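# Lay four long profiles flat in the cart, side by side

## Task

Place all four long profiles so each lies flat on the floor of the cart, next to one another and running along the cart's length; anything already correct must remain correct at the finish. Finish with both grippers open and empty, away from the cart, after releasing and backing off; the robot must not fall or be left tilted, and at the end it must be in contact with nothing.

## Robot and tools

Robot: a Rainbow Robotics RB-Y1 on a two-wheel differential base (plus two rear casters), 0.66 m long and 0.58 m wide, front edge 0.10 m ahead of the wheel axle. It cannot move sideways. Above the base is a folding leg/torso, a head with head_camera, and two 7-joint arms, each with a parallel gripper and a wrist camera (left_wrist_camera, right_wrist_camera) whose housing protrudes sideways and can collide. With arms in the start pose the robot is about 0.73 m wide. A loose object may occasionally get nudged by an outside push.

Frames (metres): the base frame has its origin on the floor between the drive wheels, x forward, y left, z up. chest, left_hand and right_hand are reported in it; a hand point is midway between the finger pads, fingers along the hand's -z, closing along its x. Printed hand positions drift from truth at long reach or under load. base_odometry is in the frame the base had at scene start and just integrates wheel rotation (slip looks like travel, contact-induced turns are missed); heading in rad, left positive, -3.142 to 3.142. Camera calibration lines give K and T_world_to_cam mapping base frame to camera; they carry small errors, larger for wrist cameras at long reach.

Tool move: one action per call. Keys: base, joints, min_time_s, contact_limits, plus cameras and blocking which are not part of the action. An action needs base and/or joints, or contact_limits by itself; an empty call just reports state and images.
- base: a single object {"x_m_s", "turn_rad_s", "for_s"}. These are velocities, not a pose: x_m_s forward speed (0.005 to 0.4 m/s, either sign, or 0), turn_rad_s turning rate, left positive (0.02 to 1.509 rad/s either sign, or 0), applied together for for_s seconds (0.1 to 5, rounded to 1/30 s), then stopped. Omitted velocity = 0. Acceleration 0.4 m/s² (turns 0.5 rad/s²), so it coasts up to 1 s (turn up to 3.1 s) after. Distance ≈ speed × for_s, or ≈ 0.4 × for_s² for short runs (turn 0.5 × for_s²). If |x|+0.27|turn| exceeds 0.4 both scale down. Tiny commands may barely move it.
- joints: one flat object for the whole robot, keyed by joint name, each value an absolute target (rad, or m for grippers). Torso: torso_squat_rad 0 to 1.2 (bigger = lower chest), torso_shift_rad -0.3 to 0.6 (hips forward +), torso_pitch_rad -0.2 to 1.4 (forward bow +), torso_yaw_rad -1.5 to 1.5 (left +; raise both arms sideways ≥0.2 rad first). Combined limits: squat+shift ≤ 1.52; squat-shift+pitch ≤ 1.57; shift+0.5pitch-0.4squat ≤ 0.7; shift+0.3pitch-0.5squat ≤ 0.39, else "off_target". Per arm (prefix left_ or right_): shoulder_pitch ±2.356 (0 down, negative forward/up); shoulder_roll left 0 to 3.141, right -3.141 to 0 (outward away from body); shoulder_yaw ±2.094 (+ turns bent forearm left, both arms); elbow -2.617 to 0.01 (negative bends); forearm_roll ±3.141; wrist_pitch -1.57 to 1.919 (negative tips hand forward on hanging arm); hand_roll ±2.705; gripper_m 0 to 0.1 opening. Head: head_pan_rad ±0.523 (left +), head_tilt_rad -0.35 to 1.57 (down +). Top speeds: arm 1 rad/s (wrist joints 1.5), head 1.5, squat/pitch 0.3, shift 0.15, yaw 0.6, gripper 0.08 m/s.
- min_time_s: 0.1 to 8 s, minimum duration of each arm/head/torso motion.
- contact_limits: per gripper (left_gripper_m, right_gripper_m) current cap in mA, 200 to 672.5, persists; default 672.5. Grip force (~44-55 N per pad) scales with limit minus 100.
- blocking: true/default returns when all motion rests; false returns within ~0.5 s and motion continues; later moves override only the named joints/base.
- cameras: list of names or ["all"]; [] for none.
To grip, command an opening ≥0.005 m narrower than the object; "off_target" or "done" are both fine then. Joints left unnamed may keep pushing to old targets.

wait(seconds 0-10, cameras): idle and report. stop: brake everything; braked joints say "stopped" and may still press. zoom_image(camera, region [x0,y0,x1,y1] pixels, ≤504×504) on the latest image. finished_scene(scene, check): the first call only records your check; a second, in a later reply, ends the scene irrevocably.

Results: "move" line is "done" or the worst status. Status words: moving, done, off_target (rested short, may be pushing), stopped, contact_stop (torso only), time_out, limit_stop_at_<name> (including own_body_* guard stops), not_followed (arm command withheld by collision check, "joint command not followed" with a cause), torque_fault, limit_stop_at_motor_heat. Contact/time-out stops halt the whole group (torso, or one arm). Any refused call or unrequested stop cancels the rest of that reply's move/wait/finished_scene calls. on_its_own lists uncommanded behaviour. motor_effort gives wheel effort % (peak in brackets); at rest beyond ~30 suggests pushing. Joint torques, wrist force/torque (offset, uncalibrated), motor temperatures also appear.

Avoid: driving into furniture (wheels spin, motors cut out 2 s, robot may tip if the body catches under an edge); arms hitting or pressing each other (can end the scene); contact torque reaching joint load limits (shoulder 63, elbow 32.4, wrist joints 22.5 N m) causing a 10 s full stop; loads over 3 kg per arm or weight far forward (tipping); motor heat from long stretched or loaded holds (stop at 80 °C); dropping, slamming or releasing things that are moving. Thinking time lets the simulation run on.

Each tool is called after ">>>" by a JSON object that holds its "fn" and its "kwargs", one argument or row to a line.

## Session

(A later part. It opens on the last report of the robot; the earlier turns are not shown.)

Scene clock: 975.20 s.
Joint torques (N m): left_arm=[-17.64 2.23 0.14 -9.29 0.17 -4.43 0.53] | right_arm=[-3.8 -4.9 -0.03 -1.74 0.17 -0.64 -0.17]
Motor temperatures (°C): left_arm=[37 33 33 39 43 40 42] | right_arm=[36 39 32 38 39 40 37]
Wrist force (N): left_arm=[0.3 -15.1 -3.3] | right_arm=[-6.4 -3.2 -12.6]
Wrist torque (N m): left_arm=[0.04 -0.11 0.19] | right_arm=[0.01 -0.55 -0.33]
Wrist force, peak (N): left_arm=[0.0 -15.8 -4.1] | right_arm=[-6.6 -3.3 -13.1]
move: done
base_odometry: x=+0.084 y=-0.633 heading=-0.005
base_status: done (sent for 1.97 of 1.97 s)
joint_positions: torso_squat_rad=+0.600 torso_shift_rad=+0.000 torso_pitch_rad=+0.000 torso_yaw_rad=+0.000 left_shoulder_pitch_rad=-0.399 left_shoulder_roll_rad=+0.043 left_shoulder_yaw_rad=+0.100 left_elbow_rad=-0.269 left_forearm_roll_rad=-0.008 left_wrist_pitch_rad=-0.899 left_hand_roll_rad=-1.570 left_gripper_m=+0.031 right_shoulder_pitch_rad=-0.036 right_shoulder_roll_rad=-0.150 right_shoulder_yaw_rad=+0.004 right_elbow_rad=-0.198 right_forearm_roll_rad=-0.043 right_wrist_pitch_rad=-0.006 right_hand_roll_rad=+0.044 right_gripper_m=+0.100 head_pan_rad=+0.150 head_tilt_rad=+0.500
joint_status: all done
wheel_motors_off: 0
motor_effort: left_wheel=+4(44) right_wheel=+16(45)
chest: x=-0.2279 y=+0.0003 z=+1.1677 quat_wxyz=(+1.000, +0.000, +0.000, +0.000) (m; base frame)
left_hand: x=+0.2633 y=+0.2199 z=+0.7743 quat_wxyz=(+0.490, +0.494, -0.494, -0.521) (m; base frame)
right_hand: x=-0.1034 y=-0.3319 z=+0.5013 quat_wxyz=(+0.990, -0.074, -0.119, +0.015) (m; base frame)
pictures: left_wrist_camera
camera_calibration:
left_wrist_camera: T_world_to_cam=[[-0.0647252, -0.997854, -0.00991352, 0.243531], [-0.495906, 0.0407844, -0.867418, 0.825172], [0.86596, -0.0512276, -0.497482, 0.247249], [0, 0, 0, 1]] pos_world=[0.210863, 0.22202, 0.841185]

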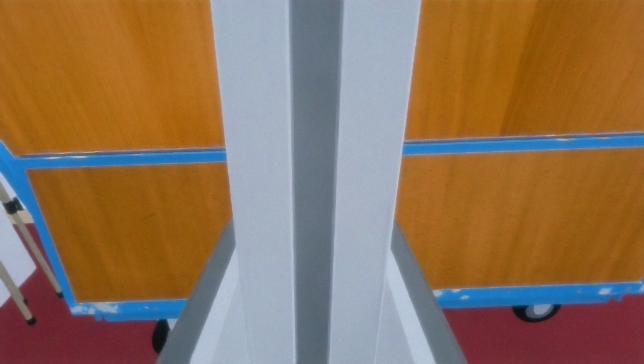

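>>> {"fn": "move", "kwargs": {
  "base": {"turn_rad_s":-0.03,"for_s":0.4},
  "joints": {"torso_squat_rad":0.2,"torso_shift_rad":0.2,"torso_pitch_rad":0.7,"left_shoulder_pitch_rad":-1.0,"left_shoulder_roll_rad":0.043,"left_elbow_rad":-1.1,"left_forearm_roll_rad":-0.046,"left_wrist_pitch_rad":1.345,"left_hand_roll_rad":0.225,"head_pan_rad":-0.15,"head_tilt_rad":0.5},
  "min_time_s": 4,
  "cameras": ["head_camera","left_wrist_camera"]
}}

Scene clock: 985.13 s.
Joint torques (N m): left_arm=[-17.09 1.09 -0.21 -10 -0.33 0.3 0.47] | right_arm=[14.21 -3.37 -0.03 5.7 0.06 0.73 -0.19]
Motor temperatures (°C): left_arm=[37 33 33 39 43 40 42] | right_arm=[36 39 32 38 39 40 37]
Wrist force (N): left_arm=[-0.6 1.0 -18.1] | right_arm=[-2.3 -3.8 -12.1]
Wrist torque (N m): left_arm=[-0.55 -0.14 0.29] | right_arm=[0.06 -0.32 -0.28]
Wrist force, peak (N): left_arm=[-1.7 0.5 -18.6] | right_arm=[-6.3 -3.3 -13.0]
move: done
base_odometry: x=+0.084 y=-0.633 heading=-0.017
base_status: done (sent for 0.4 of 0.4 s)
joint_positions: torso_squat_rad=+0.200 torso_shift_rad=+0.200 torso_pitch_rad=+0.700 torso_yaw_rad=+0.000 left_shoulder_pitch_rad=-0.999 left_shoulder_roll_rad=+0.043 left_shoulder_yaw_rad=+0.100 left_elbow_rad=-1.099 left_forearm_roll_rad=-0.046 left_wrist_pitch_rad=+1.345 left_hand_roll_rad=+0.225 left_gripper_m=+0.031 right_shoulder_pitch_rad=-0.036 right_shoulder_roll_rad=-0.150 right_shoulder_yaw_rad=+0.004 right_elbow_rad=-0.198 right_forearm_roll_rad=-0.043 right_wrist_pitch_rad=-0.006 right_hand_roll_rad=+0.044 right_gripper_m=+0.100 head_pan_rad=-0.150 head_tilt_rad=+0.500
joint_status: all done
wheel_motors_off: 0
motor_effort: left_wheel=+1(24) right_wheel=+11(14)
chest: x=+0.1079 y=+0.0004 z=+1.1894 quat_wxyz=(+0.939, +0.000, +0.343, +0.000) (m; base frame)
left_hand: x=+0.4917 y=+0.1253 z=+0.6758 quat_wxyz=(+1.000, -0.007, -0.003, +0.001) (m; base frame)
right_hand: x=-0.2263 y=-0.3319 z=+0.5997 quat_wxyz=(+0.971, -0.065, +0.228, +0.039) (m; base frame)
pictures: head_camera, left_wrist_camera
camera_calibration:
head_camera: T_world_to_cam=[[-0.1619, -0.978132, 0.13056, -0.126326], [-0.905683, 0.0947501, -0.413233, 0.835352], [0.391826, -0.185148, -0.901217, 1.0389], [0, 0, 0, 1]] pos_world=[0.329042, -0.0103615, 1.29797]
left_wrist_camera: T_world_to_cam=[[0.998919, 0.0233744, 0.0401797, -0.521871], [0.000773592, -0.872615, 0.488408, -0.189107], [0.0464776, -0.487849, -0.87169, 0.706179], [0, 0, 0, 1]] pos_world=[0.488632, 0.19169, 0.728899]

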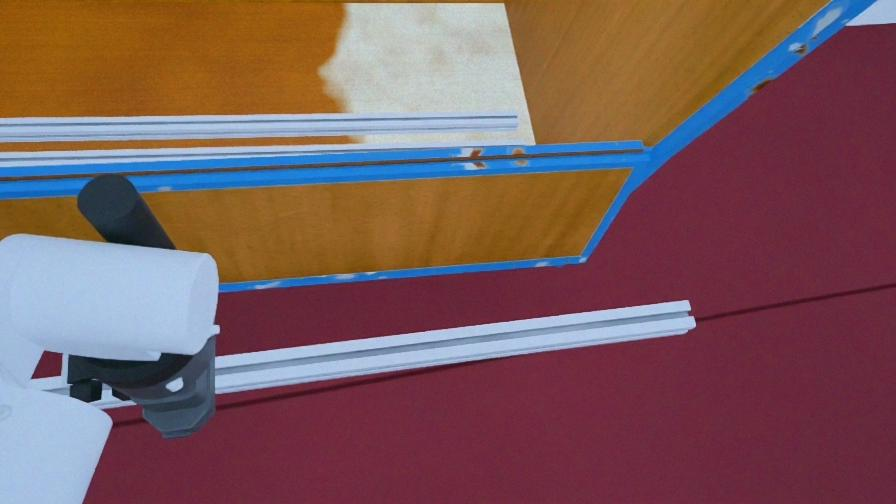

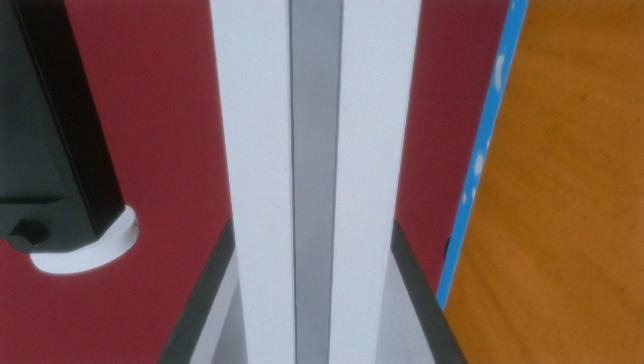

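>>> {"fn": "move", "kwargs": {
  "base": {"x_m_s":0.24,"for_s":1.9667},
  "cameras": ["head_camera"]
}}

>>> {"fn": "move", "kwargs": {
  "joints": {"torso_squat_rad":0.35,"torso_shift_rad":0.25,"torso_pitch_rad":1.0,"left_shoulder_pitch_rad":-1.5,"left_shoulder_roll_rad":0.133,"left_elbow_rad":-0.4,"left_forearm_roll_rad":-0.082,"left_wrist_pitch_rad":0.845,"left_hand_roll_rad":0.34},
  "min_time_s": 3,
  "cameras": ["head_camera","left_wrist_camera"]
}}

Scene clock: 1001.20 s.
Joint torques (N m): left_arm=[-15.36 0.35 -0.63 -10.06 -0.52 0.09 0.44] | right_arm=[15.17 -4.12 -0.62 5.93 0.14 0.75 -0.21]
Motor temperatures (°C): left_arm=[38 33 33 40 43 39 42] | right_arm=[36 39 32 39 39 40 37]
Wrist force (N): left_arm=[-0.4 0.6 -17.7] | right_arm=[-2.3 -3.9 -12.1]
Wrist torque (N m): left_arm=[-0.55 -0.10 0.22] | right_arm=[0.07 -0.33 -0.27]
Wrist force, peak (N): left_arm=[-1.3 0.7 -18.6] | right_arm=[-2.5 -4.0 -12.5]
move: done
base_odometry: x=+0.556 y=-0.641 heading=-0.016
base_status: done (sent for 1.97 of 1.97 s)
joint_positions: torso_squat_rad=+0.200 torso_shift_rad=+0.200 torso_pitch_rad=+0.701 torso_yaw_rad=+0.000 left_shoulder_pitch_rad=-0.999 left_shoulder_roll_rad=+0.043 left_shoulder_yaw_rad=+0.100 left_elbow_rad=-1.099 left_forearm_roll_rad=-0.046 left_wrist_pitch_rad=+1.345 left_hand_roll_rad=+0.225 left_gripper_m=+0.031 right_shoulder_pitch_rad=-0.036 right_shoulder_roll_rad=-0.150 right_shoulder_yaw_rad=+0.004 right_elbow_rad=-0.198 right_forearm_roll_rad=-0.043 right_wrist_pitch_rad=-0.006 right_hand_roll_rad=+0.044 right_gripper_m=+0.100 head_pan_rad=-0.150 head_tilt_rad=+0.500
joint_status: not commanded
wheel_motors_off: 0
motor_effort: left_wheel=+1(36) right_wheel=-6(38)
chest: x=+0.1079 y=+0.0004 z=+1.1894 quat_wxyz=(+0.939, +0.000, +0.343, +0.000) (m; base frame)
left_hand: x=+0.4917 y=+0.1253 z=+0.6757 quat_wxyz=(+1.000, -0.007, -0.003, +0.001) (m; base frame)
right_hand: x=-0.2262 y=-0.3319 z=+0.5996 quat_wxyz=(+0.971, -0.065, +0.228, +0.039) (m; base frame)
pictures: head_camera
camera_calibration:
head_camera: T_world_to_cam=[[-0.161886, -0.978131, 0.130583, -0.12635], [-0.905735, 0.0947519, -0.413118, 0.835229], [0.391711, -0.185152, -0.901267, 1.03895], [0, 0, 0, 1]] pos_world=[0.329073, -0.0103618, 1.29792]

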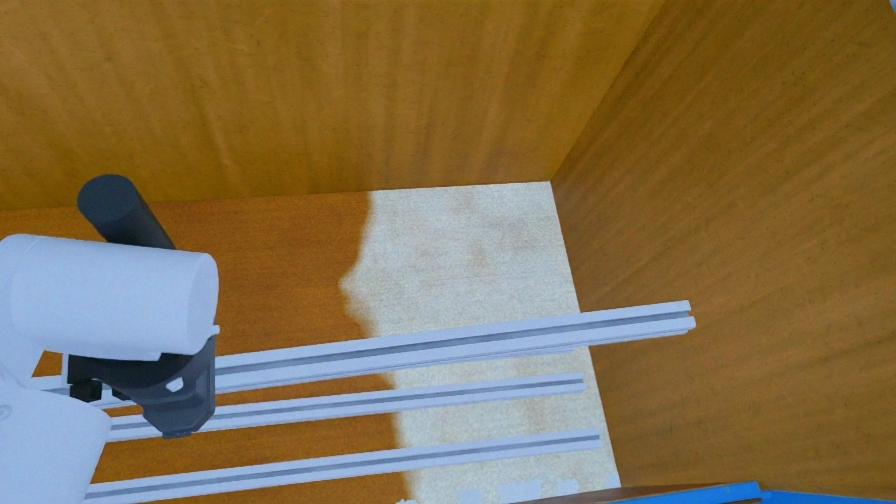

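Scene clock: 1004.50 s.
Joint torques (N m): left_arm=[-18.02 1.82 -0.41 -6.58 -0.73 0.05 0.59] | right_arm=[20.56 -2.41 -0.08 8.52 -0.13 1.37 -0.11]
Motor temperatures (°C): left_arm=[38 33 33 40 43 39 42] | right_arm=[37 39 32 39 39 40 37]
Wrist force (N): left_arm=[-1.2 0.1 -17.5] | right_arm=[-0.8 -4.1 -10.9]
Wrist torque (N m): left_arm=[-0.45 -0.19 0.24] | right_arm=[0.04 -0.25 -0.29]
Wrist force, peak (N): left_arm=[-0.1 0.6 -18.4] | right_arm=[-2.1 -4.0 -12.3]
move: done
base_odometry: x=+0.556 y=-0.641 heading=-0.016
base_status: not commanded
joint_positions: torso_squat_rad=+0.350 torso_shift_rad=+0.250 torso_pitch_rad=+1.000 torso_yaw_rad=+0.000 left_shoulder_pitch_rad=-1.499 left_shoulder_roll_rad=+0.133 left_shoulder_yaw_rad=+0.100 left_elbow_rad=-0.400 left_forearm_roll_rad=-0.082 left_wrist_pitch_rad=+0.845 left_hand_roll_rad=+0.340 left_gripper_m=+0.031 right_shoulder_pitch_rad=-0.036 right_shoulder_roll_rad=-0.150 right_shoulder_yaw_rad=+0.004 right_elbow_rad=-0.198 right_forearm_roll_rad=-0.043 right_wrist_pitch_rad=-0.006 right_hand_roll_rad=+0.044 right_gripper_m=+0.100 head_pan_rad=-0.150 head_tilt_rad=+0.500
joint_status: all done
wheel_motors_off: 0
motor_effort: left_wheel=+3(4) right_wheel=-8(10)
chest: x=+0.1953 y=+0.0003 z=+1.0847 quat_wxyz=(+0.877, +0.000, +0.480, +0.000) (m; base frame)
left_hand: x=+0.5687 y=+0.1028 z=+0.4735 quat_wxyz=(+1.000, +0.002, -0.009, -0.009) (m; base frame)
right_hand: x=-0.2982 y=-0.3319 z=+0.6200 quat_wxyz=(+0.926, -0.058, +0.371, +0.049) (m; base frame)
pictures: head_camera, left_wrist_camera
camera_calibration:
head_camera: T_world_to_cam=[[-0.116122, -0.978125, 0.172588, -0.153047], [-0.987351, 0.0947924, -0.12709, 0.576764], [0.10795, -0.185163, -0.976761, 1.04765], [0, 0, 0, 1]] pos_world=[0.438602, -0.0103866, 1.12302]
left_wrist_camera: T_world_to_cam=[[0.998651, 0.00247056, 0.0518594, -0.593402], [-0.0223608, -0.881009, 0.472571, -0.0885385], [0.0468561, -0.473093, -0.879766, 0.517361], [0, 0, 0, 1]] pos_world=[0.56638, 0.168223, 0.527771]

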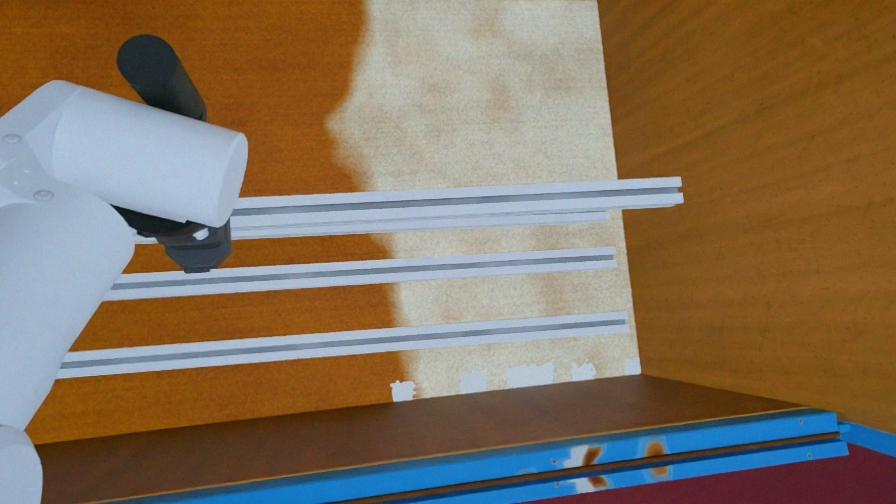

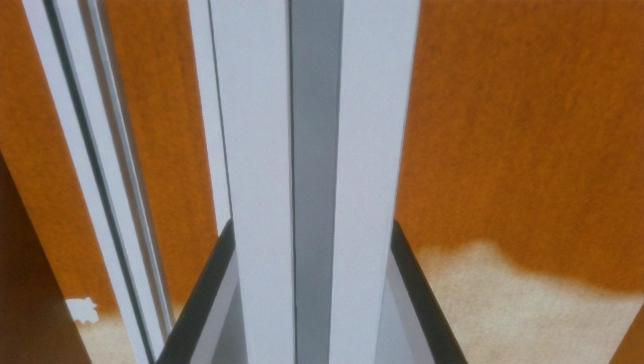

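>>> {"fn": "move", "kwargs": {
  "base": {"x_m_s":0.04,"for_s":0.9},
  "joints": {"torso_squat_rad":0.5,"torso_shift_rad":0.28,"torso_pitch_rad":1.1,"left_shoulder_pitch_rad":-1.65,"left_shoulder_roll_rad":0.15,"left_elbow_rad":-0.35,"left_forearm_roll_rad":-0.078,"left_wrist_pitch_rad":0.845,"left_hand_roll_rad":0.34},
  "min_time_s": 1.5,
  "cameras": ["head_camera","left_wrist_camera"]
}}

Scene clock: 1011.00 s.
Joint torques (N m): left_arm=[-18.64 1.85 -0.42 -6.58 -0.19 0.17 0.63] | right_arm=[22.6 -1.54 -0.07 9.3 -0.06 1.4 -0.46]
Motor temperatures (°C): left_arm=[38 33 33 39 43 39 42] | right_arm=[37 39 32 39 39 40 37]
Wrist force (N): left_arm=[-1.5 0.4 -18.3] | right_arm=[0.1 -4.1 -10.7]
Wrist torque (N m): left_arm=[-0.51 -0.27 0.23] | right_arm=[0.06 -0.19 -0.26]
Wrist force, peak (N): left_arm=[-0.8 0.2 -18.9] | right_arm=[-1.0 -4.4 -11.1]
move: done
base_odometry: x=+0.592 y=-0.641 heading=-0.016
base_status: done (sent for 0.9 of 0.9 s)
joint_positions: torso_squat_rad=+0.500 torso_shift_rad=+0.280 torso_pitch_rad=+1.101 torso_yaw_rad=+0.000 left_shoulder_pitch_rad=-1.649 left_shoulder_roll_rad=+0.150 left_shoulder_yaw_rad=+0.100 left_elbow_rad=-0.350 left_forearm_roll_rad=-0.078 left_wrist_pitch_rad=+0.845 left_hand_roll_rad=+0.340 left_gripper_m=+0.031 right_shoulder_pitch_rad=-0.036 right_shoulder_roll_rad=-0.150 right_shoulder_yaw_rad=+0.004 right_elbow_rad=-0.198 right_forearm_roll_rad=-0.043 right_wrist_pitch_rad=-0.006 right_hand_roll_rad=+0.044 right_gripper_m=+0.100 head_pan_rad=-0.150 head_tilt_rad=+0.500
joint_status: all done
wheel_motors_off: 0
motor_effort: left_wheel=+0(32) right_wheel=-2(24)
chest: x=+0.2178 y=+0.0003 z=+1.0111 quat_wxyz=(+0.852, +0.000, +0.523, +0.000) (m; base frame)
left_hand: x=+0.6029 y=+0.0829 z=+0.4024 quat_wxyz=(+1.000, -0.007, -0.008, -0.018) (m; base frame)
right_hand: x=-0.3197 y=-0.3319 z=+0.5980 quat_wxyz=(+0.906, -0.056, +0.416, +0.051) (m; base frame)
pictures: head_camera, left_wrist_camera
camera_calibration:
head_camera: T_world_to_cam=[[-0.0983131, -0.978124, 0.183326, -0.152482], [-0.995107, 0.0948045, -0.0278275, 0.490936], [0.00983855, -0.185165, -0.982658, 1.00067], [0, 0, 0, 1]] pos_world=[0.463698, -0.0104003, 1.02493]
left_wrist_camera: T_world_to_cam=[[0.998639, -0.0145425, 0.0500858, -0.621607], [-0.0371849, -0.87191, 0.488253, -0.069844], [0.0365699, -0.489451, -0.871264, 0.447976], [0, 0, 0, 1]] pos_world=[0.601782, 0.149325, 0.455541]

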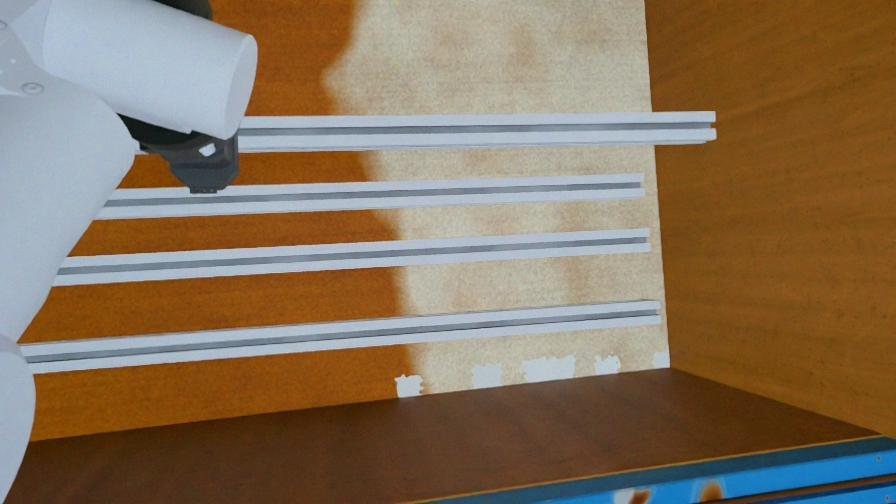

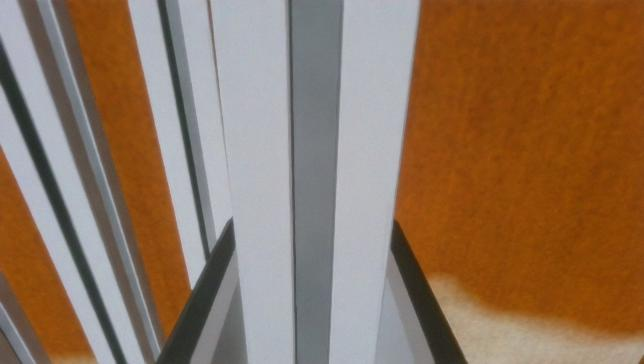

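>>> {"fn": "move", "kwargs": {
  "joints": {"torso_squat_rad":0.6,"left_shoulder_pitch_rad":-1.75,"left_shoulder_roll_rad":0.21,"left_elbow_rad":-0.3,"left_forearm_roll_rad":-0.064,"left_wrist_pitch_rad":0.895,"left_hand_roll_rad":0.33},
  "min_time_s": 1.5,
  "cameras": ["head_camera","left_wrist_camera"]
}}

Scene clock: 1018.50 s.
Joint torques (N m): left_arm=[-21.67 3.31 0.03 -7.13 0.05 0.21 0.05] | right_arm=[22.94 -2.25 -0.53 9.3 0.09 1.69 -0.23]
Motor temperatures (°C): left_arm=[38 33 33 39 43 39 42] | right_arm=[37 39 32 39 39 40 37]
Wrist force (N): left_arm=[-1.1 -0.6 -17.8] | right_arm=[-0.3 -4.2 -10.6]
Wrist torque (N m): left_arm=[-0.44 -0.22 0.21] | right_arm=[0.08 -0.23 -0.26]
Wrist force, peak (N): left_arm=[-1.4 0.7 -18.3] | right_arm=[-0.3 -4.2 -11.1]
move: done
base_odometry: x=+0.592 y=-0.641 heading=-0.016
base_status: not commanded
joint_positions: torso_squat_rad=+0.600 torso_shift_rad=+0.280 torso_pitch_rad=+1.100 torso_yaw_rad=+0.000 left_shoulder_pitch_rad=-1.749 left_shoulder_roll_rad=+0.210 left_shoulder_yaw_rad=+0.100 left_elbow_rad=-0.300 left_forearm_roll_rad=-0.064 left_wrist_pitch_rad=+0.895 left_hand_roll_rad=+0.330 left_gripper_m=+0.031 right_shoulder_pitch_rad=-0.036 right_shoulder_roll_rad=-0.150 right_shoulder_yaw_rad=+0.004 right_elbow_rad=-0.198 right_forearm_roll_rad=-0.043 right_wrist_pitch_rad=-0.006 right_hand_roll_rad=+0.044 right_gripper_m=+0.100 head_pan_rad=-0.150 head_tilt_rad=+0.500
joint_status: all done
wheel_motors_off: 0
motor_effort: left_wheel=+0(1) right_wheel=-3(5)
chest: x=+0.2076 y=+0.0003 z=+0.9760 quat_wxyz=(+0.852, +0.000, +0.523, +0.000) (m; base frame)
left_hand: x=+0.6355 y=+0.1066 z=+0.3942 quat_wxyz=(+1.000, +0.013, -0.016, -0.011) (m; base frame)
right_hand: x=-0.3298 y=-0.3319 z=+0.5629 quat_wxyz=(+0.906, -0.056, +0.416, +0.051) (m; base frame)
pictures: head_camera, left_wrist_camera
camera_calibration:
head_camera: T_world_to_cam=[[-0.0983258, -0.978124, 0.18332, -0.147038], [-0.995105, 0.0948044, -0.0278969, 0.479929], [0.00990714, -0.185165, -0.982657, 0.966246], [0, 0, 0, 1]] pos_world=[0.45355, -0.0104053, 0.989833]
left_wrist_camera: T_world_to_cam=[[0.997815, -0.00255103, 0.0660136, -0.660478], [-0.0322395, -0.890989, 0.452878, -0.0311328], [0.0576621, -0.454017, -0.889125, 0.441031], [0, 0, 0, 1]] pos_world=[0.6326, 0.170812, 0.449832]

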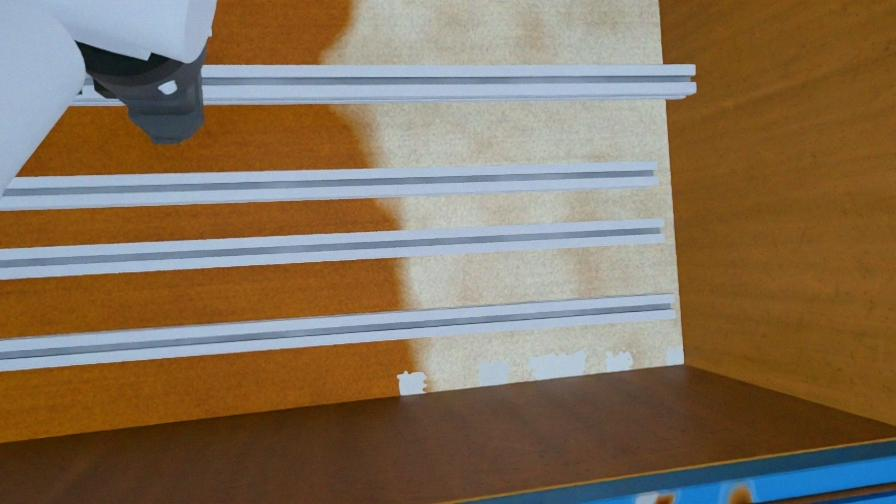

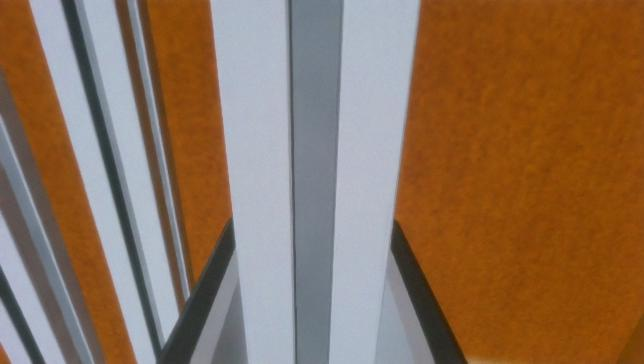

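>>> {"fn": "move", "kwargs": {
  "joints": {"torso_squat_rad":0.69,"torso_shift_rad":0.29,"left_shoulder_pitch_rad":-1.71,"left_shoulder_roll_rad":0.207,"left_forearm_roll_rad":-0.044,"left_wrist_pitch_rad":0.855,"left_hand_roll_rad":0.315},
  "min_time_s": 1.2,
  "cameras": ["head_camera"]
}}

>>> {"fn": "zoom_image", "kwargs": {
  "camera": "head_camera",
  "region": [560, 50, 760, 300]
}}

Scene clock: 1027.70 s.
Joint torques (N m): left_arm=[-18.72 0.52 0.31 -7.67 -0.37 -0.07 -0.37] | right_arm=[22.45 -2.23 0.41 8.8 -0.27 1.56 -0.24]
Motor temperatures (°C): left_arm=[38 33 33 39 43 39 42] | right_arm=[38 39 32 39 39 40 37]
Wrist force (N): left_arm=[-0.9 -0.1 -17.7] | right_arm=[-0.2 -4.2 -10.3]
Wrist torque (N m): left_arm=[-0.54 -0.22 0.21] | right_arm=[0.06 -0.20 -0.28]
Wrist force, peak (N): left_arm=[-0.9 -0.4 -18.3] | right_arm=[-0.3 -4.2 -10.9]
move: done
base_odometry: x=+0.592 y=-0.641 heading=-0.016
base_status: not commanded
joint_positions: torso_squat_rad=+0.690 torso_shift_rad=+0.290 torso_pitch_rad=+1.100 torso_yaw_rad=+0.000 left_shoulder_pitch_rad=-1.709 left_shoulder_roll_rad=+0.207 left_shoulder_yaw_rad=+0.100 left_elbow_rad=-0.300 left_forearm_roll_rad=-0.044 left_wrist_pitch_rad=+0.855 left_hand_roll_rad=+0.315 left_gripper_m=+0.031 right_shoulder_pitch_rad=-0.036 right_shoulder_roll_rad=-0.150 right_shoulder_yaw_rad=+0.004 right_elbow_rad=-0.198 right_forearm_roll_rad=-0.043 right_wrist_pitch_rad=-0.006 right_hand_roll_rad=+0.044 right_gripper_m=+0.100 head_pan_rad=-0.150 head_tilt_rad=+0.500
joint_status: all done
wheel_motors_off: 0
motor_effort: left_wheel=+0(1) right_wheel=-3(5)
chest: x=+0.2023 y=+0.0003 z=+0.9381 quat_wxyz=(+0.852, +0.000, +0.523, +0.000) (m; base frame)
left_hand: x=+0.6144 y=+0.1082 z=+0.3419 quat_wxyz=(+1.000, +0.004, -0.013, -0.010) (m; base frame)
right_hand: x=-0.3351 y=-0.3319 z=+0.5250 quat_wxyz=(+0.906, -0.056, +0.416, +0.051) (m; base frame)
pictures: head_camera
camera_calibration:
head_camera: T_world_to_cam=[[-0.0983202, -0.978124, 0.183322, -0.140616], [-0.995106, 0.0948041, -0.0278682, 0.473592], [0.00987886, -0.185165, -0.982658, 0.929048], [0, 0, 0, 1]] pos_world=[0.448271, -0.0104107, 0.951912]

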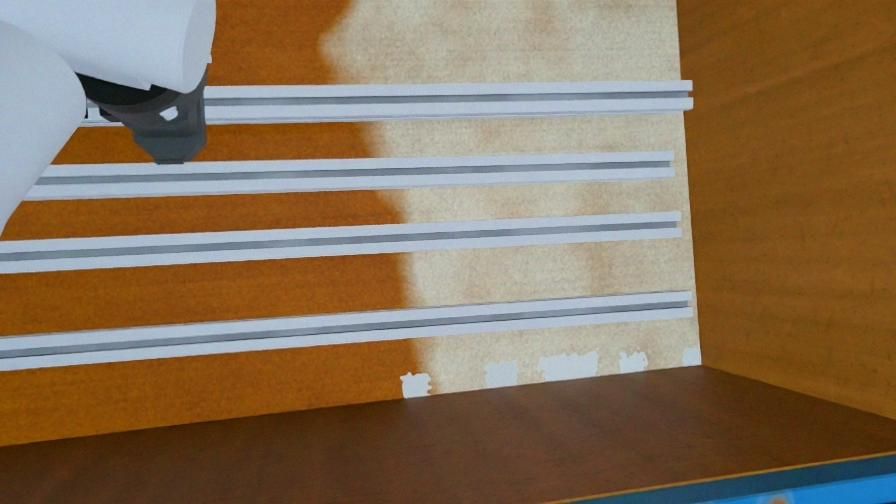

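Scaled by 2.016 from the camera's 896x504 image, which has a finer 1280x720 frame.

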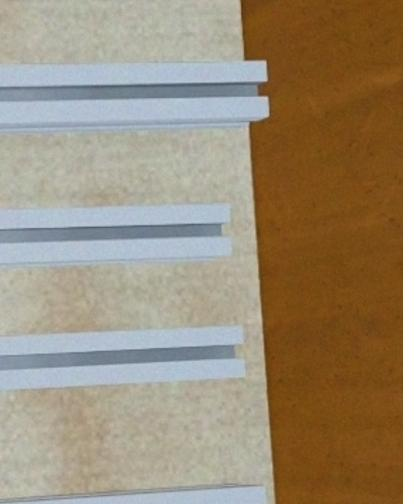

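>>> {"fn": "move", "kwargs": {
  "joints": {"torso_squat_rad":0.755,"torso_shift_rad":0.29,"head_pan_rad":0.5},
  "cameras": ["head_camera"]
}}

>>> {"fn": "zoom_image", "kwargs": {
  "camera": "head_camera",
  "region": [150, 0, 400, 250]
}}

Scene clock: 1034.80 s.
Joint torques (N m): left_arm=[-19.99 0.65 0.08 -7.38 -0.08 -0.09 -0.08] | right_arm=[22.35 -1.69 -0.32 9.29 0.31 1.59 -0.07]
Motor temperatures (°C): left_arm=[38 33 33 39 43 39 42] | right_arm=[38 39 32 40 39 40 37]
Wrist force (N): left_arm=[-1.1 -0.1 -17.0] | right_arm=[-0.4 -4.1 -10.3]
Wrist torque (N m): left_arm=[0.04 -0.21 0.17] | right_arm=[0.01 -0.23 -0.27]
Wrist force, peak (N): left_arm=[-1.6 -0.5 -18.9] | right_arm=[0.0 -4.1 -10.9]
move: done
base_odometry: x=+0.592 y=-0.641 heading=-0.016
base_status: not commanded
joint_positions: torso_squat_rad=+0.755 torso_shift_rad=+0.290 torso_pitch_rad=+1.101 torso_yaw_rad=+0.000 left_shoulder_pitch_rad=-1.709 left_shoulder_roll_rad=+0.207 left_shoulder_yaw_rad=+0.100 left_elbow_rad=-0.300 left_forearm_roll_rad=-0.044 left_wrist_pitch_rad=+0.855 left_hand_roll_rad=+0.315 left_gripper_m=+0.031 right_shoulder_pitch_rad=-0.036 right_shoulder_roll_rad=-0.150 right_shoulder_yaw_rad=+0.004 right_elbow_rad=-0.198 right_forearm_roll_rad=-0.043 right_wrist_pitch_rad=-0.006 right_hand_roll_rad=+0.044 right_gripper_m=+0.100 head_pan_rad=+0.500 head_tilt_rad=+0.500
joint_status: all done
wheel_motors_off: 0
motor_effort: left_wheel=+2(3) right_wheel=+0(4)
chest: x=+0.1937 y=+0.0003 z=+0.9092 quat_wxyz=(+0.852, +0.000, +0.523, +0.000) (m; base frame)
left_hand: x=+0.6057 y=+0.1082 z=+0.3130 quat_wxyz=(+1.000, +0.004, -0.013, -0.010) (m; base frame)
right_hand: x=-0.3437 y=-0.3319 z=+0.4961 quat_wxyz=(+0.906, -0.056, +0.416, +0.051) (m; base frame)
pictures: head_camera
camera_calibration:
head_camera: T_world_to_cam=[[0.189028, -0.904591, -0.382078, 0.308254], [-0.981743, -0.182488, -0.053654, 0.484531], [-0.0211898, 0.385245, -0.922571, 0.853491], [0, 0, 0, 1]] pos_world=[0.435501, 0.0384624, 0.931181]

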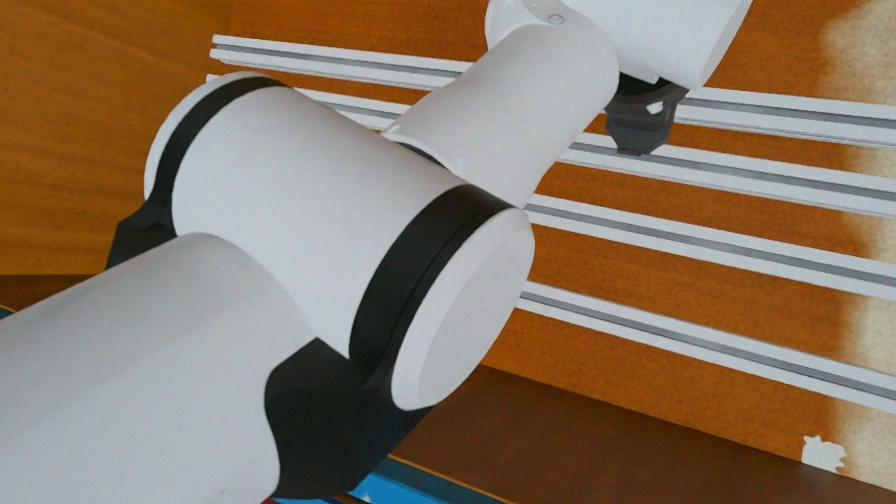

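Scaled by 2.016 from the camera's 896x504 image, which has a finer 1280x720 frame.

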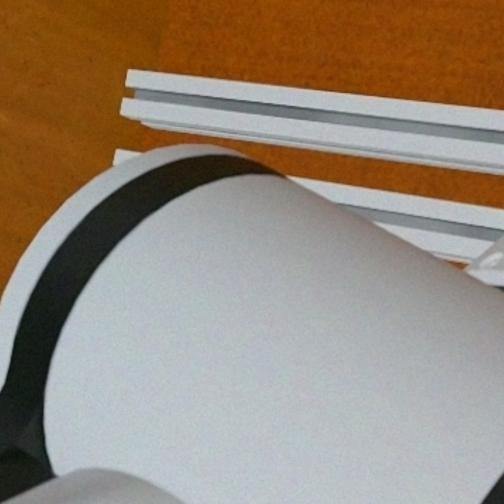

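>>> {"fn": "move", "kwargs": {
  "joints": {"left_shoulder_roll_rad":0.202,"left_forearm_roll_rad":-0.06},
  "cameras": []
}}

>>> {"fn": "move", "kwargs": {
  "joints": {"torso_squat_rad":0.77,"torso_shift_rad":0.3},
  "cameras": []
}}

Scene clock: 1038.50 s.
Joint torques (N m): left_arm=[-19.2 1.23 -0.11 -7.24 -0.46 -0.23 0.08] | right_arm=[22.22 -2.21 -0.41 9.23 -0.04 1.59 -0.25]
Motor temperatures (°C): left_arm=[38 33 33 39 43 39 42] | right_arm=[38 39 32 40 39 40 37]
Wrist force (N): left_arm=[-0.9 -0.2 -18.0] | right_arm=[-0.2 -4.2 -10.6]
Wrist torque (N m): left_arm=[-0.56 -0.18 0.32] | right_arm=[0.05 -0.21 -0.26]
Wrist force, peak (N): left_arm=[-2.1 -3.4 -18.2] | right_arm=[-0.4 -4.3 -10.7]
move: done
base_odometry: x=+0.592 y=-0.641 heading=-0.016
base_status: not commanded
joint_positions: torso_squat_rad=+0.755 torso_shift_rad=+0.290 torso_pitch_rad=+1.101 torso_yaw_rad=+0.000 left_shoulder_pitch_rad=-1.709 left_shoulder_roll_rad=+0.202 left_shoulder_yaw_rad=+0.100 left_elbow_rad=-0.300 left_forearm_roll_rad=-0.060 left_wrist_pitch_rad=+0.855 left_hand_roll_rad=+0.315 left_gripper_m=+0.031 right_shoulder_pitch_rad=-0.036 right_shoulder_roll_rad=-0.150 right_shoulder_yaw_rad=+0.004 right_elbow_rad=-0.198 right_forearm_roll_rad=-0.043 right_wrist_pitch_rad=-0.006 right_hand_roll_rad=+0.044 right_gripper_m=+0.100 head_pan_rad=+0.500 head_tilt_rad=+0.500
joint_status: all done
wheel_motors_off: 0
motor_effort: left_wheel=+2(3) right_wheel=+0(2)
chest: x=+0.1937 y=+0.0003 z=+0.9092 quat_wxyz=(+0.852, +0.000, +0.523, +0.000) (m; base frame)
left_hand: x=+0.6052 y=+0.1073 z=+0.3129 quat_wxyz=(+1.000, +0.008, -0.014, -0.017) (m; base frame)
right_hand: x=-0.3437 y=-0.3319 z=+0.4962 quat_wxyz=(+0.906, -0.056, +0.416, +0.051) (m; base frame)
pictures: none
No camera images: "cameras" was empty.

Scene clock: 1039.20 s.
Joint torques (N m): left_arm=[-19.92 1.82 -0.29 -7.46 -0.22 -0.18 0.08] | right_arm=[22.52 -1.92 -0.64 8.87 -0.05 1.48 -0.16]
Motor temperatures (°C): left_arm=[38 33 33 39 43 39 42] | right_arm=[38 39 32 40 39 40 37]
Wrist force (N): left_arm=[-1.7 -0.7 -16.9] | right_arm=[-0.2 -4.2 -10.6]
Wrist torque (N m): left_arm=[0.28 -0.18 0.44] | right_arm=[0.05 -0.18 -0.27]
Wrist force, peak (N): left_arm=[-1.8 -1.0 -17.8] | right_arm=[-0.5 -4.3 -10.6]
move: done
base_odometry: x=+0.592 y=-0.641 heading=-0.016
base_status: not commanded
joint_positions: torso_squat_rad=+0.770 torso_shift_rad=+0.300 torso_pitch_rad=+1.099 torso_yaw_rad=+0.000 left_shoulder_pitch_rad=-1.709 left_shoulder_roll_rad=+0.202 left_shoulder_yaw_rad=+0.100 left_elbow_rad=-0.300 left_forearm_roll_rad=-0.060 left_wrist_pitch_rad=+0.855 left_hand_roll_rad=+0.315 left_gripper_m=+0.031 right_shoulder_pitch_rad=-0.036 right_shoulder_roll_rad=-0.150 right_shoulder_yaw_rad=+0.004 right_elbow_rad=-0.198 right_forearm_roll_rad=-0.043 right_wrist_pitch_rad=-0.006 right_hand_roll_rad=+0.044 right_gripper_m=+0.100 head_pan_rad=+0.500 head_tilt_rad=+0.500
joint_status: all done
wheel_motors_off: 0
motor_effort: left_wheel=+1(2) right_wheel=-1(4)
chest: x=+0.1963 y=+0.0003 z=+0.9011 quat_wxyz=(+0.853, +0.000, +0.522, +0.000) (m; base frame)
left_hand: x=+0.6084 y=+0.1073 z=+0.3052 quat_wxyz=(+1.000, +0.008, -0.014, -0.017) (m; base frame)
right_hand: x=-0.3407 y=-0.3319 z=+0.4874 quat_wxyz=(+0.906, -0.056, +0.416, +0.051) (m; base frame)
pictures: none
No camera images: "cameras" was empty.

>>> {"fn": "move", "kwargs": {
  "joints": {"left_forearm_roll_rad":-0.07,"left_hand_roll_rad":0.325,"head_pan_rad":-0.15},
  "cameras": ["head_camera"]
}}

>>> {"fn": "zoom_image", "kwargs": {
  "camera": "head_camera",
  "region": [560, 50, 760, 300]
}}

Scene clock: 1043.43 s.
Joint torques (N m): left_arm=[-19.27 1.21 -0.46 -7.39 -0.58 -0.02 0.38] | right_arm=[22.4 -1.93 -0.08 9.03 0.04 1.47 -0.41]
Motor temperatures (°C): left_arm=[38 33 33 39 43 39 42] | right_arm=[39 39 32 40 39 40 37]
Wrist force (N): left_arm=[-1.6 -0.4 -17.6] | right_arm=[-0.4 -4.3 -10.5]
Wrist torque (N m): left_arm=[-0.66 -0.29 0.24] | right_arm=[0.07 -0.20 -0.27]
Wrist force, peak (N): left_arm=[-1.1 0.4 -18.2] | right_arm=[-0.3 -4.1 -10.8]
move: done
base_odometry: x=+0.592 y=-0.641 heading=-0.016
base_status: not commanded
joint_positions: torso_squat_rad=+0.770 torso_shift_rad=+0.300 torso_pitch_rad=+1.099 torso_yaw_rad=+0.000 left_shoulder_pitch_rad=-1.709 left_shoulder_roll_rad=+0.202 left_shoulder_yaw_rad=+0.100 left_elbow_rad=-0.300 left_forearm_roll_rad=-0.070 left_wrist_pitch_rad=+0.855 left_hand_roll_rad=+0.325 left_gripper_m=+0.031 right_shoulder_pitch_rad=-0.036 right_shoulder_roll_rad=-0.150 right_shoulder_yaw_rad=+0.004 right_elbow_rad=-0.198 right_forearm_roll_rad=-0.043 right_wrist_pitch_rad=-0.006 right_hand_roll_rad=+0.044 right_gripper_m=+0.100 head_pan_rad=-0.150 head_tilt_rad=+0.500
joint_status: all done
wheel_motors_off: 0
motor_effort: left_wheel=+1(2) right_wheel=+0(6)
chest: x=+0.1963 y=+0.0003 z=+0.9011 quat_wxyz=(+0.853, +0.000, +0.522, +0.000) (m; base frame)
left_hand: x=+0.6090 y=+0.1089 z=+0.3053 quat_wxyz=(+1.000, +0.011, -0.016, -0.015) (m; base frame)
right_hand: x=-0.3407 y=-0.3319 z=+0.4874 quat_wxyz=(+0.906, -0.056, +0.416, +0.051) (m; base frame)
pictures: head_camera
camera_calibration:
head_camera: T_world_to_cam=[[-0.0985701, -0.978115, 0.183237, -0.134329], [-0.995071, 0.0948645, -0.0289019, 0.467503], [0.0108866, -0.185183, -0.982644, 0.892574], [0, 0, 0, 1]] pos_world=[0.44224, -0.0104491, 0.915208]

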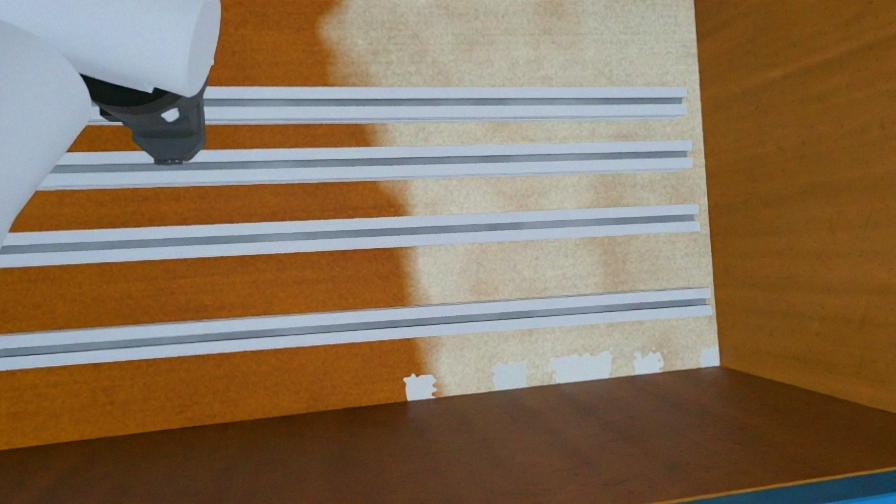

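Scaled by 2.016 from the camera's 896x504 image, which has a finer 1280x720 frame.

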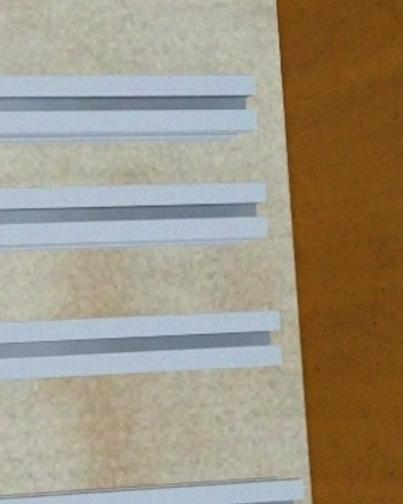

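>>> {"fn": "move", "kwargs": {
  "joints": {"torso_squat_rad":0.785,"torso_shift_rad":0.315},
  "cameras": []
}}

Scene clock: 1057.37 s.
Joint torques (N m): left_arm=[-12.9 3.14 -0.33 -5.57 -0.61 -4.09 0.59] | right_arm=[21.8 -2.3 -0.55 9.04 -0.1 1.48 -0.23]
Motor temperatures (°C): left_arm=[38 33 33 39 43 39 42] | right_arm=[39 39 32 40 39 40 36]
Wrist force (N): left_arm=[-10.4 3.3 24.1] | right_arm=[-0.4 -4.0 -10.6]
Wrist torque (N m): left_arm=[-0.26 0.89 0.11] | right_arm=[0.05 -0.21 -0.28]
Wrist force, peak (N): left_arm=[-75.7 14.4 168.0] | right_arm=[-0.7 -4.2 -10.9]
move: done
TORQUE FAULT: left_wrist_pitch_rad reached its load limit. The robot stopped for 10 seconds, dropped its targets and accepts commands again. The stop added 9.4 s to the call.
base_odometry: x=+0.592 y=-0.641 heading=-0.016
base_status: not commanded
joint_positions: torso_squat_rad=+0.786 torso_shift_rad=+0.311 torso_pitch_rad=+1.091 torso_yaw_rad=+0.001 left_shoulder_pitch_rad=-1.712 left_shoulder_roll_rad=+0.200 left_shoulder_yaw_rad=+0.100 left_elbow_rad=-0.299 left_forearm_roll_rad=-0.069 left_wrist_pitch_rad=+0.861 left_hand_roll_rad=+0.325 left_gripper_m=+0.031 right_shoulder_pitch_rad=-0.036 right_shoulder_roll_rad=-0.150 right_shoulder_yaw_rad=+0.004 right_elbow_rad=-0.198 right_forearm_roll_rad=-0.043 right_wrist_pitch_rad=-0.006 right_hand_roll_rad=+0.044 right_gripper_m=+0.100 head_pan_rad=-0.150 head_tilt_rad=+0.500
joint_status: all done
wheel_motors_off: 0
motor_effort: left_wheel=+3(29) right_wheel=-2(9)
chest: x=+0.1976 y=+0.0002 z=+0.8945 quat_wxyz=(+0.855, +0.000, +0.519, +0.001) (m; base frame)
left_hand: x=+0.6151 y=+0.1084 z=+0.3033 quat_wxyz=(+1.000, +0.012, -0.018, -0.015) (m; base frame)
right_hand: x=-0.3355 y=-0.3318 z=+0.4757 quat_wxyz=(+0.908, -0.055, +0.412, +0.052) (m; base frame)
pictures: none
No camera images: "cameras" was empty.

>>> {"fn": "move", "kwargs": {
  "joints": {"head_pan_rad":0.5},
  "cameras": ["head_camera","left_wrist_camera"]
}}

>>> {"fn": "move", "kwargs": {
  "joints": {"left_gripper_m":0.056,"head_pan_rad":-0.15},
  "cameras": ["head_camera","left_wrist_camera"]
}}

Scene clock: 1060.97 s.
Joint torques (N m): left_arm=[-13.63 3.43 -1.05 -5.96 -0.41 -4 0.38] | right_arm=[22.31 -1.62 0 9.17 0.06 1.61 -0.36]
Motor temperatures (°C): left_arm=[38 33 33 39 43 39 42] | right_arm=[39 39 32 40 39 40 36]
Wrist force (N): left_arm=[-10.3 3.2 23.7] | right_arm=[-0.2 -4.0 -10.7]
Wrist torque (N m): left_arm=[-0.27 0.93 0.12] | right_arm=[0.05 -0.18 -0.26]
Wrist force, peak (N): left_arm=[-10.8 3.1 24.5] | right_arm=[-0.1 -4.1 -10.9]
move: done
base_odometry: x=+0.592 y=-0.641 heading=-0.016
base_status: not commanded
joint_positions: torso_squat_rad=+0.786 torso_shift_rad=+0.311 torso_pitch_rad=+1.091 torso_yaw_rad=+0.001 left_shoulder_pitch_rad=-1.712 left_shoulder_roll_rad=+0.200 left_shoulder_yaw_rad=+0.100 left_elbow_rad=-0.299 left_forearm_roll_rad=-0.069 left_wrist_pitch_rad=+0.861 left_hand_roll_rad=+0.325 left_gripper_m=+0.031 right_shoulder_pitch_rad=-0.036 right_shoulder_roll_rad=-0.150 right_shoulder_yaw_rad=+0.004 right_elbow_rad=-0.198 right_forearm_roll_rad=-0.043 right_wrist_pitch_rad=-0.006 right_hand_roll_rad=+0.044 right_gripper_m=+0.100 head_pan_rad=+0.500 head_tilt_rad=+0.500
joint_status: all done
wheel_motors_off: 0
motor_effort: left_wheel=+3(4) right_wheel=-3(4)
chest: x=+0.1976 y=+0.0002 z=+0.8945 quat_wxyz=(+0.855, +0.000, +0.519, +0.001) (m; base frame)
left_hand: x=+0.6151 y=+0.1084 z=+0.3033 quat_wxyz=(+1.000, +0.012, -0.018, -0.015) (m; base frame)
right_hand: x=-0.3355 y=-0.3318 z=+0.4757 quat_wxyz=(+0.908, -0.055, +0.412, +0.052) (m; base frame)
pictures: head_camera, left_wrist_camera
camera_calibration:
head_camera: T_world_to_cam=[[0.193351, -0.903896, -0.381558, 0.300477], [-0.981051, -0.183043, -0.0635142, 0.496246], [-0.0124315, 0.386609, -0.92216, 0.837915], [0, 0, 0, 1]] pos_world=[0.439161, 0.0384892, 0.91886]
left_wrist_camera: T_world_to_cam=[[0.997456, -0.0110266, 0.0704258, -0.634289], [-0.0419314, -0.889718, 0.454581, 0.0162923], [0.0576466, -0.456377, -0.887917, 0.362159], [0, 0, 0, 1]] pos_world=[0.612481, 0.172783, 0.358831]

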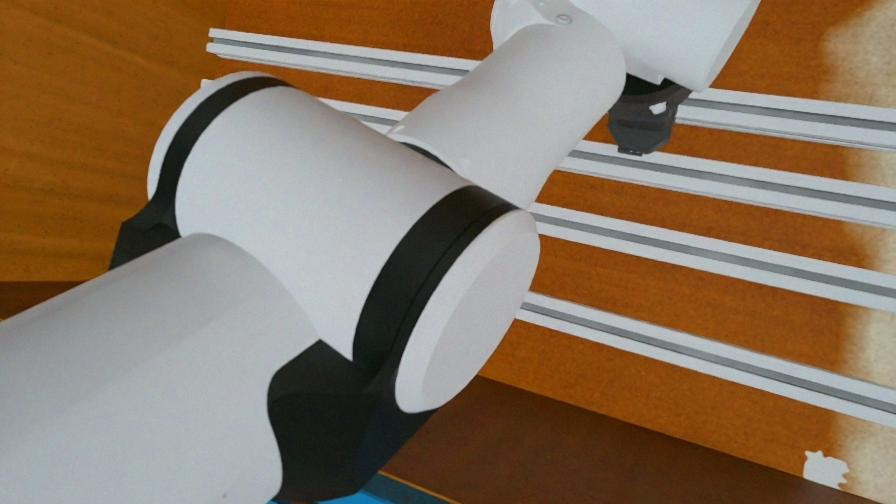

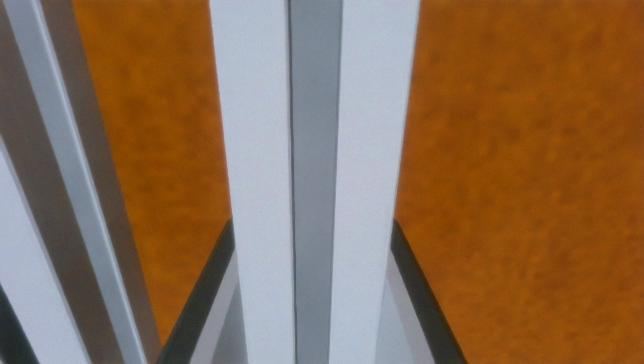

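Scene clock: 1062.07 s.
Joint torques (N m): left_arm=[-7.21 -0.28 -0.3 -0.75 -0.16 1.34 0.41] | right_arm=[22.24 -2.21 -0.3 8.8 -0.01 1.47 -0.11]
Motor temperatures (°C): left_arm=[38 33 33 38 43 39 42] | right_arm=[39 39 32 40 39 40 36]
Wrist force (N): left_arm=[6.4 0.5 6.6] | right_arm=[0.0 -3.8 -10.8]
Wrist torque (N m): left_arm=[-0.35 0.02 0.29] | right_arm=[0.03 -0.17 -0.27]
Wrist force, peak (N): left_arm=[-9.7 3.4 23.4] | right_arm=[0.0 -4.0 -11.1]
move: done
base_odometry: x=+0.592 y=-0.641 heading=-0.016
base_status: not commanded
joint_positions: torso_squat_rad=+0.786 torso_shift_rad=+0.311 torso_pitch_rad=+1.091 torso_yaw_rad=+0.001 left_shoulder_pitch_rad=-1.713 left_shoulder_roll_rad=+0.201 left_shoulder_yaw_rad=+0.100 left_elbow_rad=-0.300 left_forearm_roll_rad=-0.069 left_wrist_pitch_rad=+0.860 left_hand_roll_rad=+0.325 left_gripper_m=+0.056 right_shoulder_pitch_rad=-0.036 right_shoulder_roll_rad=-0.150 right_shoulder_yaw_rad=+0.004 right_elbow_rad=-0.198 right_forearm_roll_rad=-0.043 right_wrist_pitch_rad=-0.006 right_hand_roll_rad=+0.044 right_gripper_m=+0.100 head_pan_rad=-0.150 head_tilt_rad=+0.500
joint_status: all done
wheel_motors_off: 0
motor_effort: left_wheel=+1(4) right_wheel=-3(5)
chest: x=+0.1978 y=+0.0002 z=+0.8944 quat_wxyz=(+0.855, +0.000, +0.519, +0.001) (m; base frame)
left_hand: x=+0.6167 y=+0.1081 z=+0.3038 quat_wxyz=(+1.000, +0.011, -0.020, -0.015) (m; base frame)
right_hand: x=-0.3356 y=-0.3318 z=+0.4758 quat_wxyz=(+0.908, -0.056, +0.412, +0.052) (m; base frame)
pictures: head_camera, left_wrist_camera
camera_calibration:
head_camera: T_world_to_cam=[[-0.0994639, -0.978429, 0.18106, -0.130903], [-0.994856, 0.0942758, -0.03706, 0.476058], [0.019191, -0.183815, -0.982774, 0.884391], [0, 0, 0, 1]] pos_world=[0.443616, -0.0103962, 0.9105]
left_wrist_camera: T_world_to_cam=[[0.997206, -0.0110418, 0.0738785, -0.636849], [-0.0435659, -0.889361, 0.455125, 0.0167354], [0.0606793, -0.457072, -0.887357, 0.360359], [0, 0, 0, 1]] pos_world=[0.613933, 0.172562, 0.3592]

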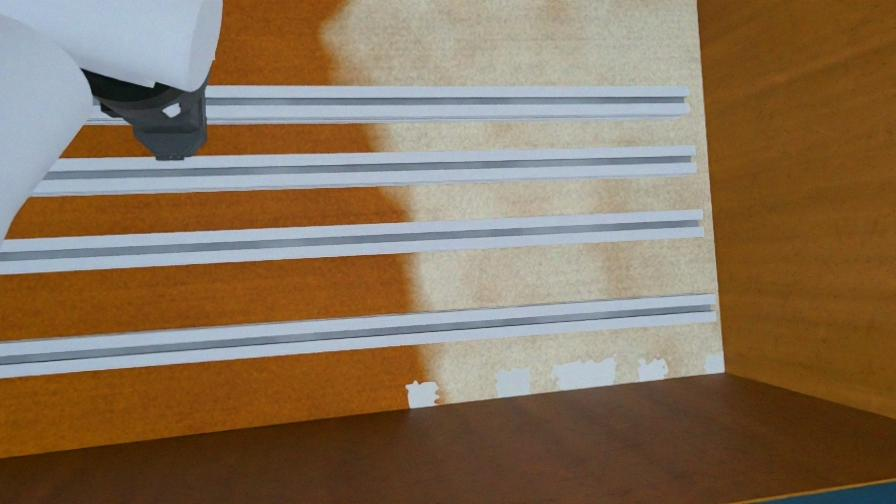

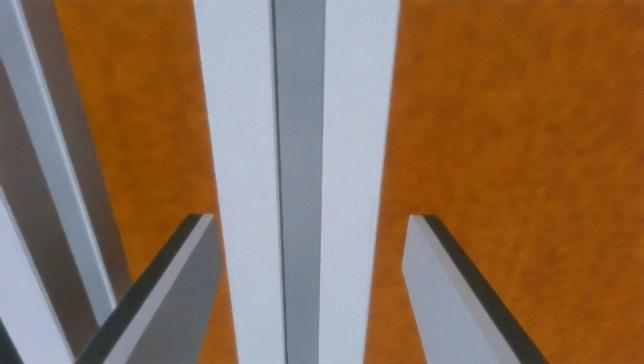

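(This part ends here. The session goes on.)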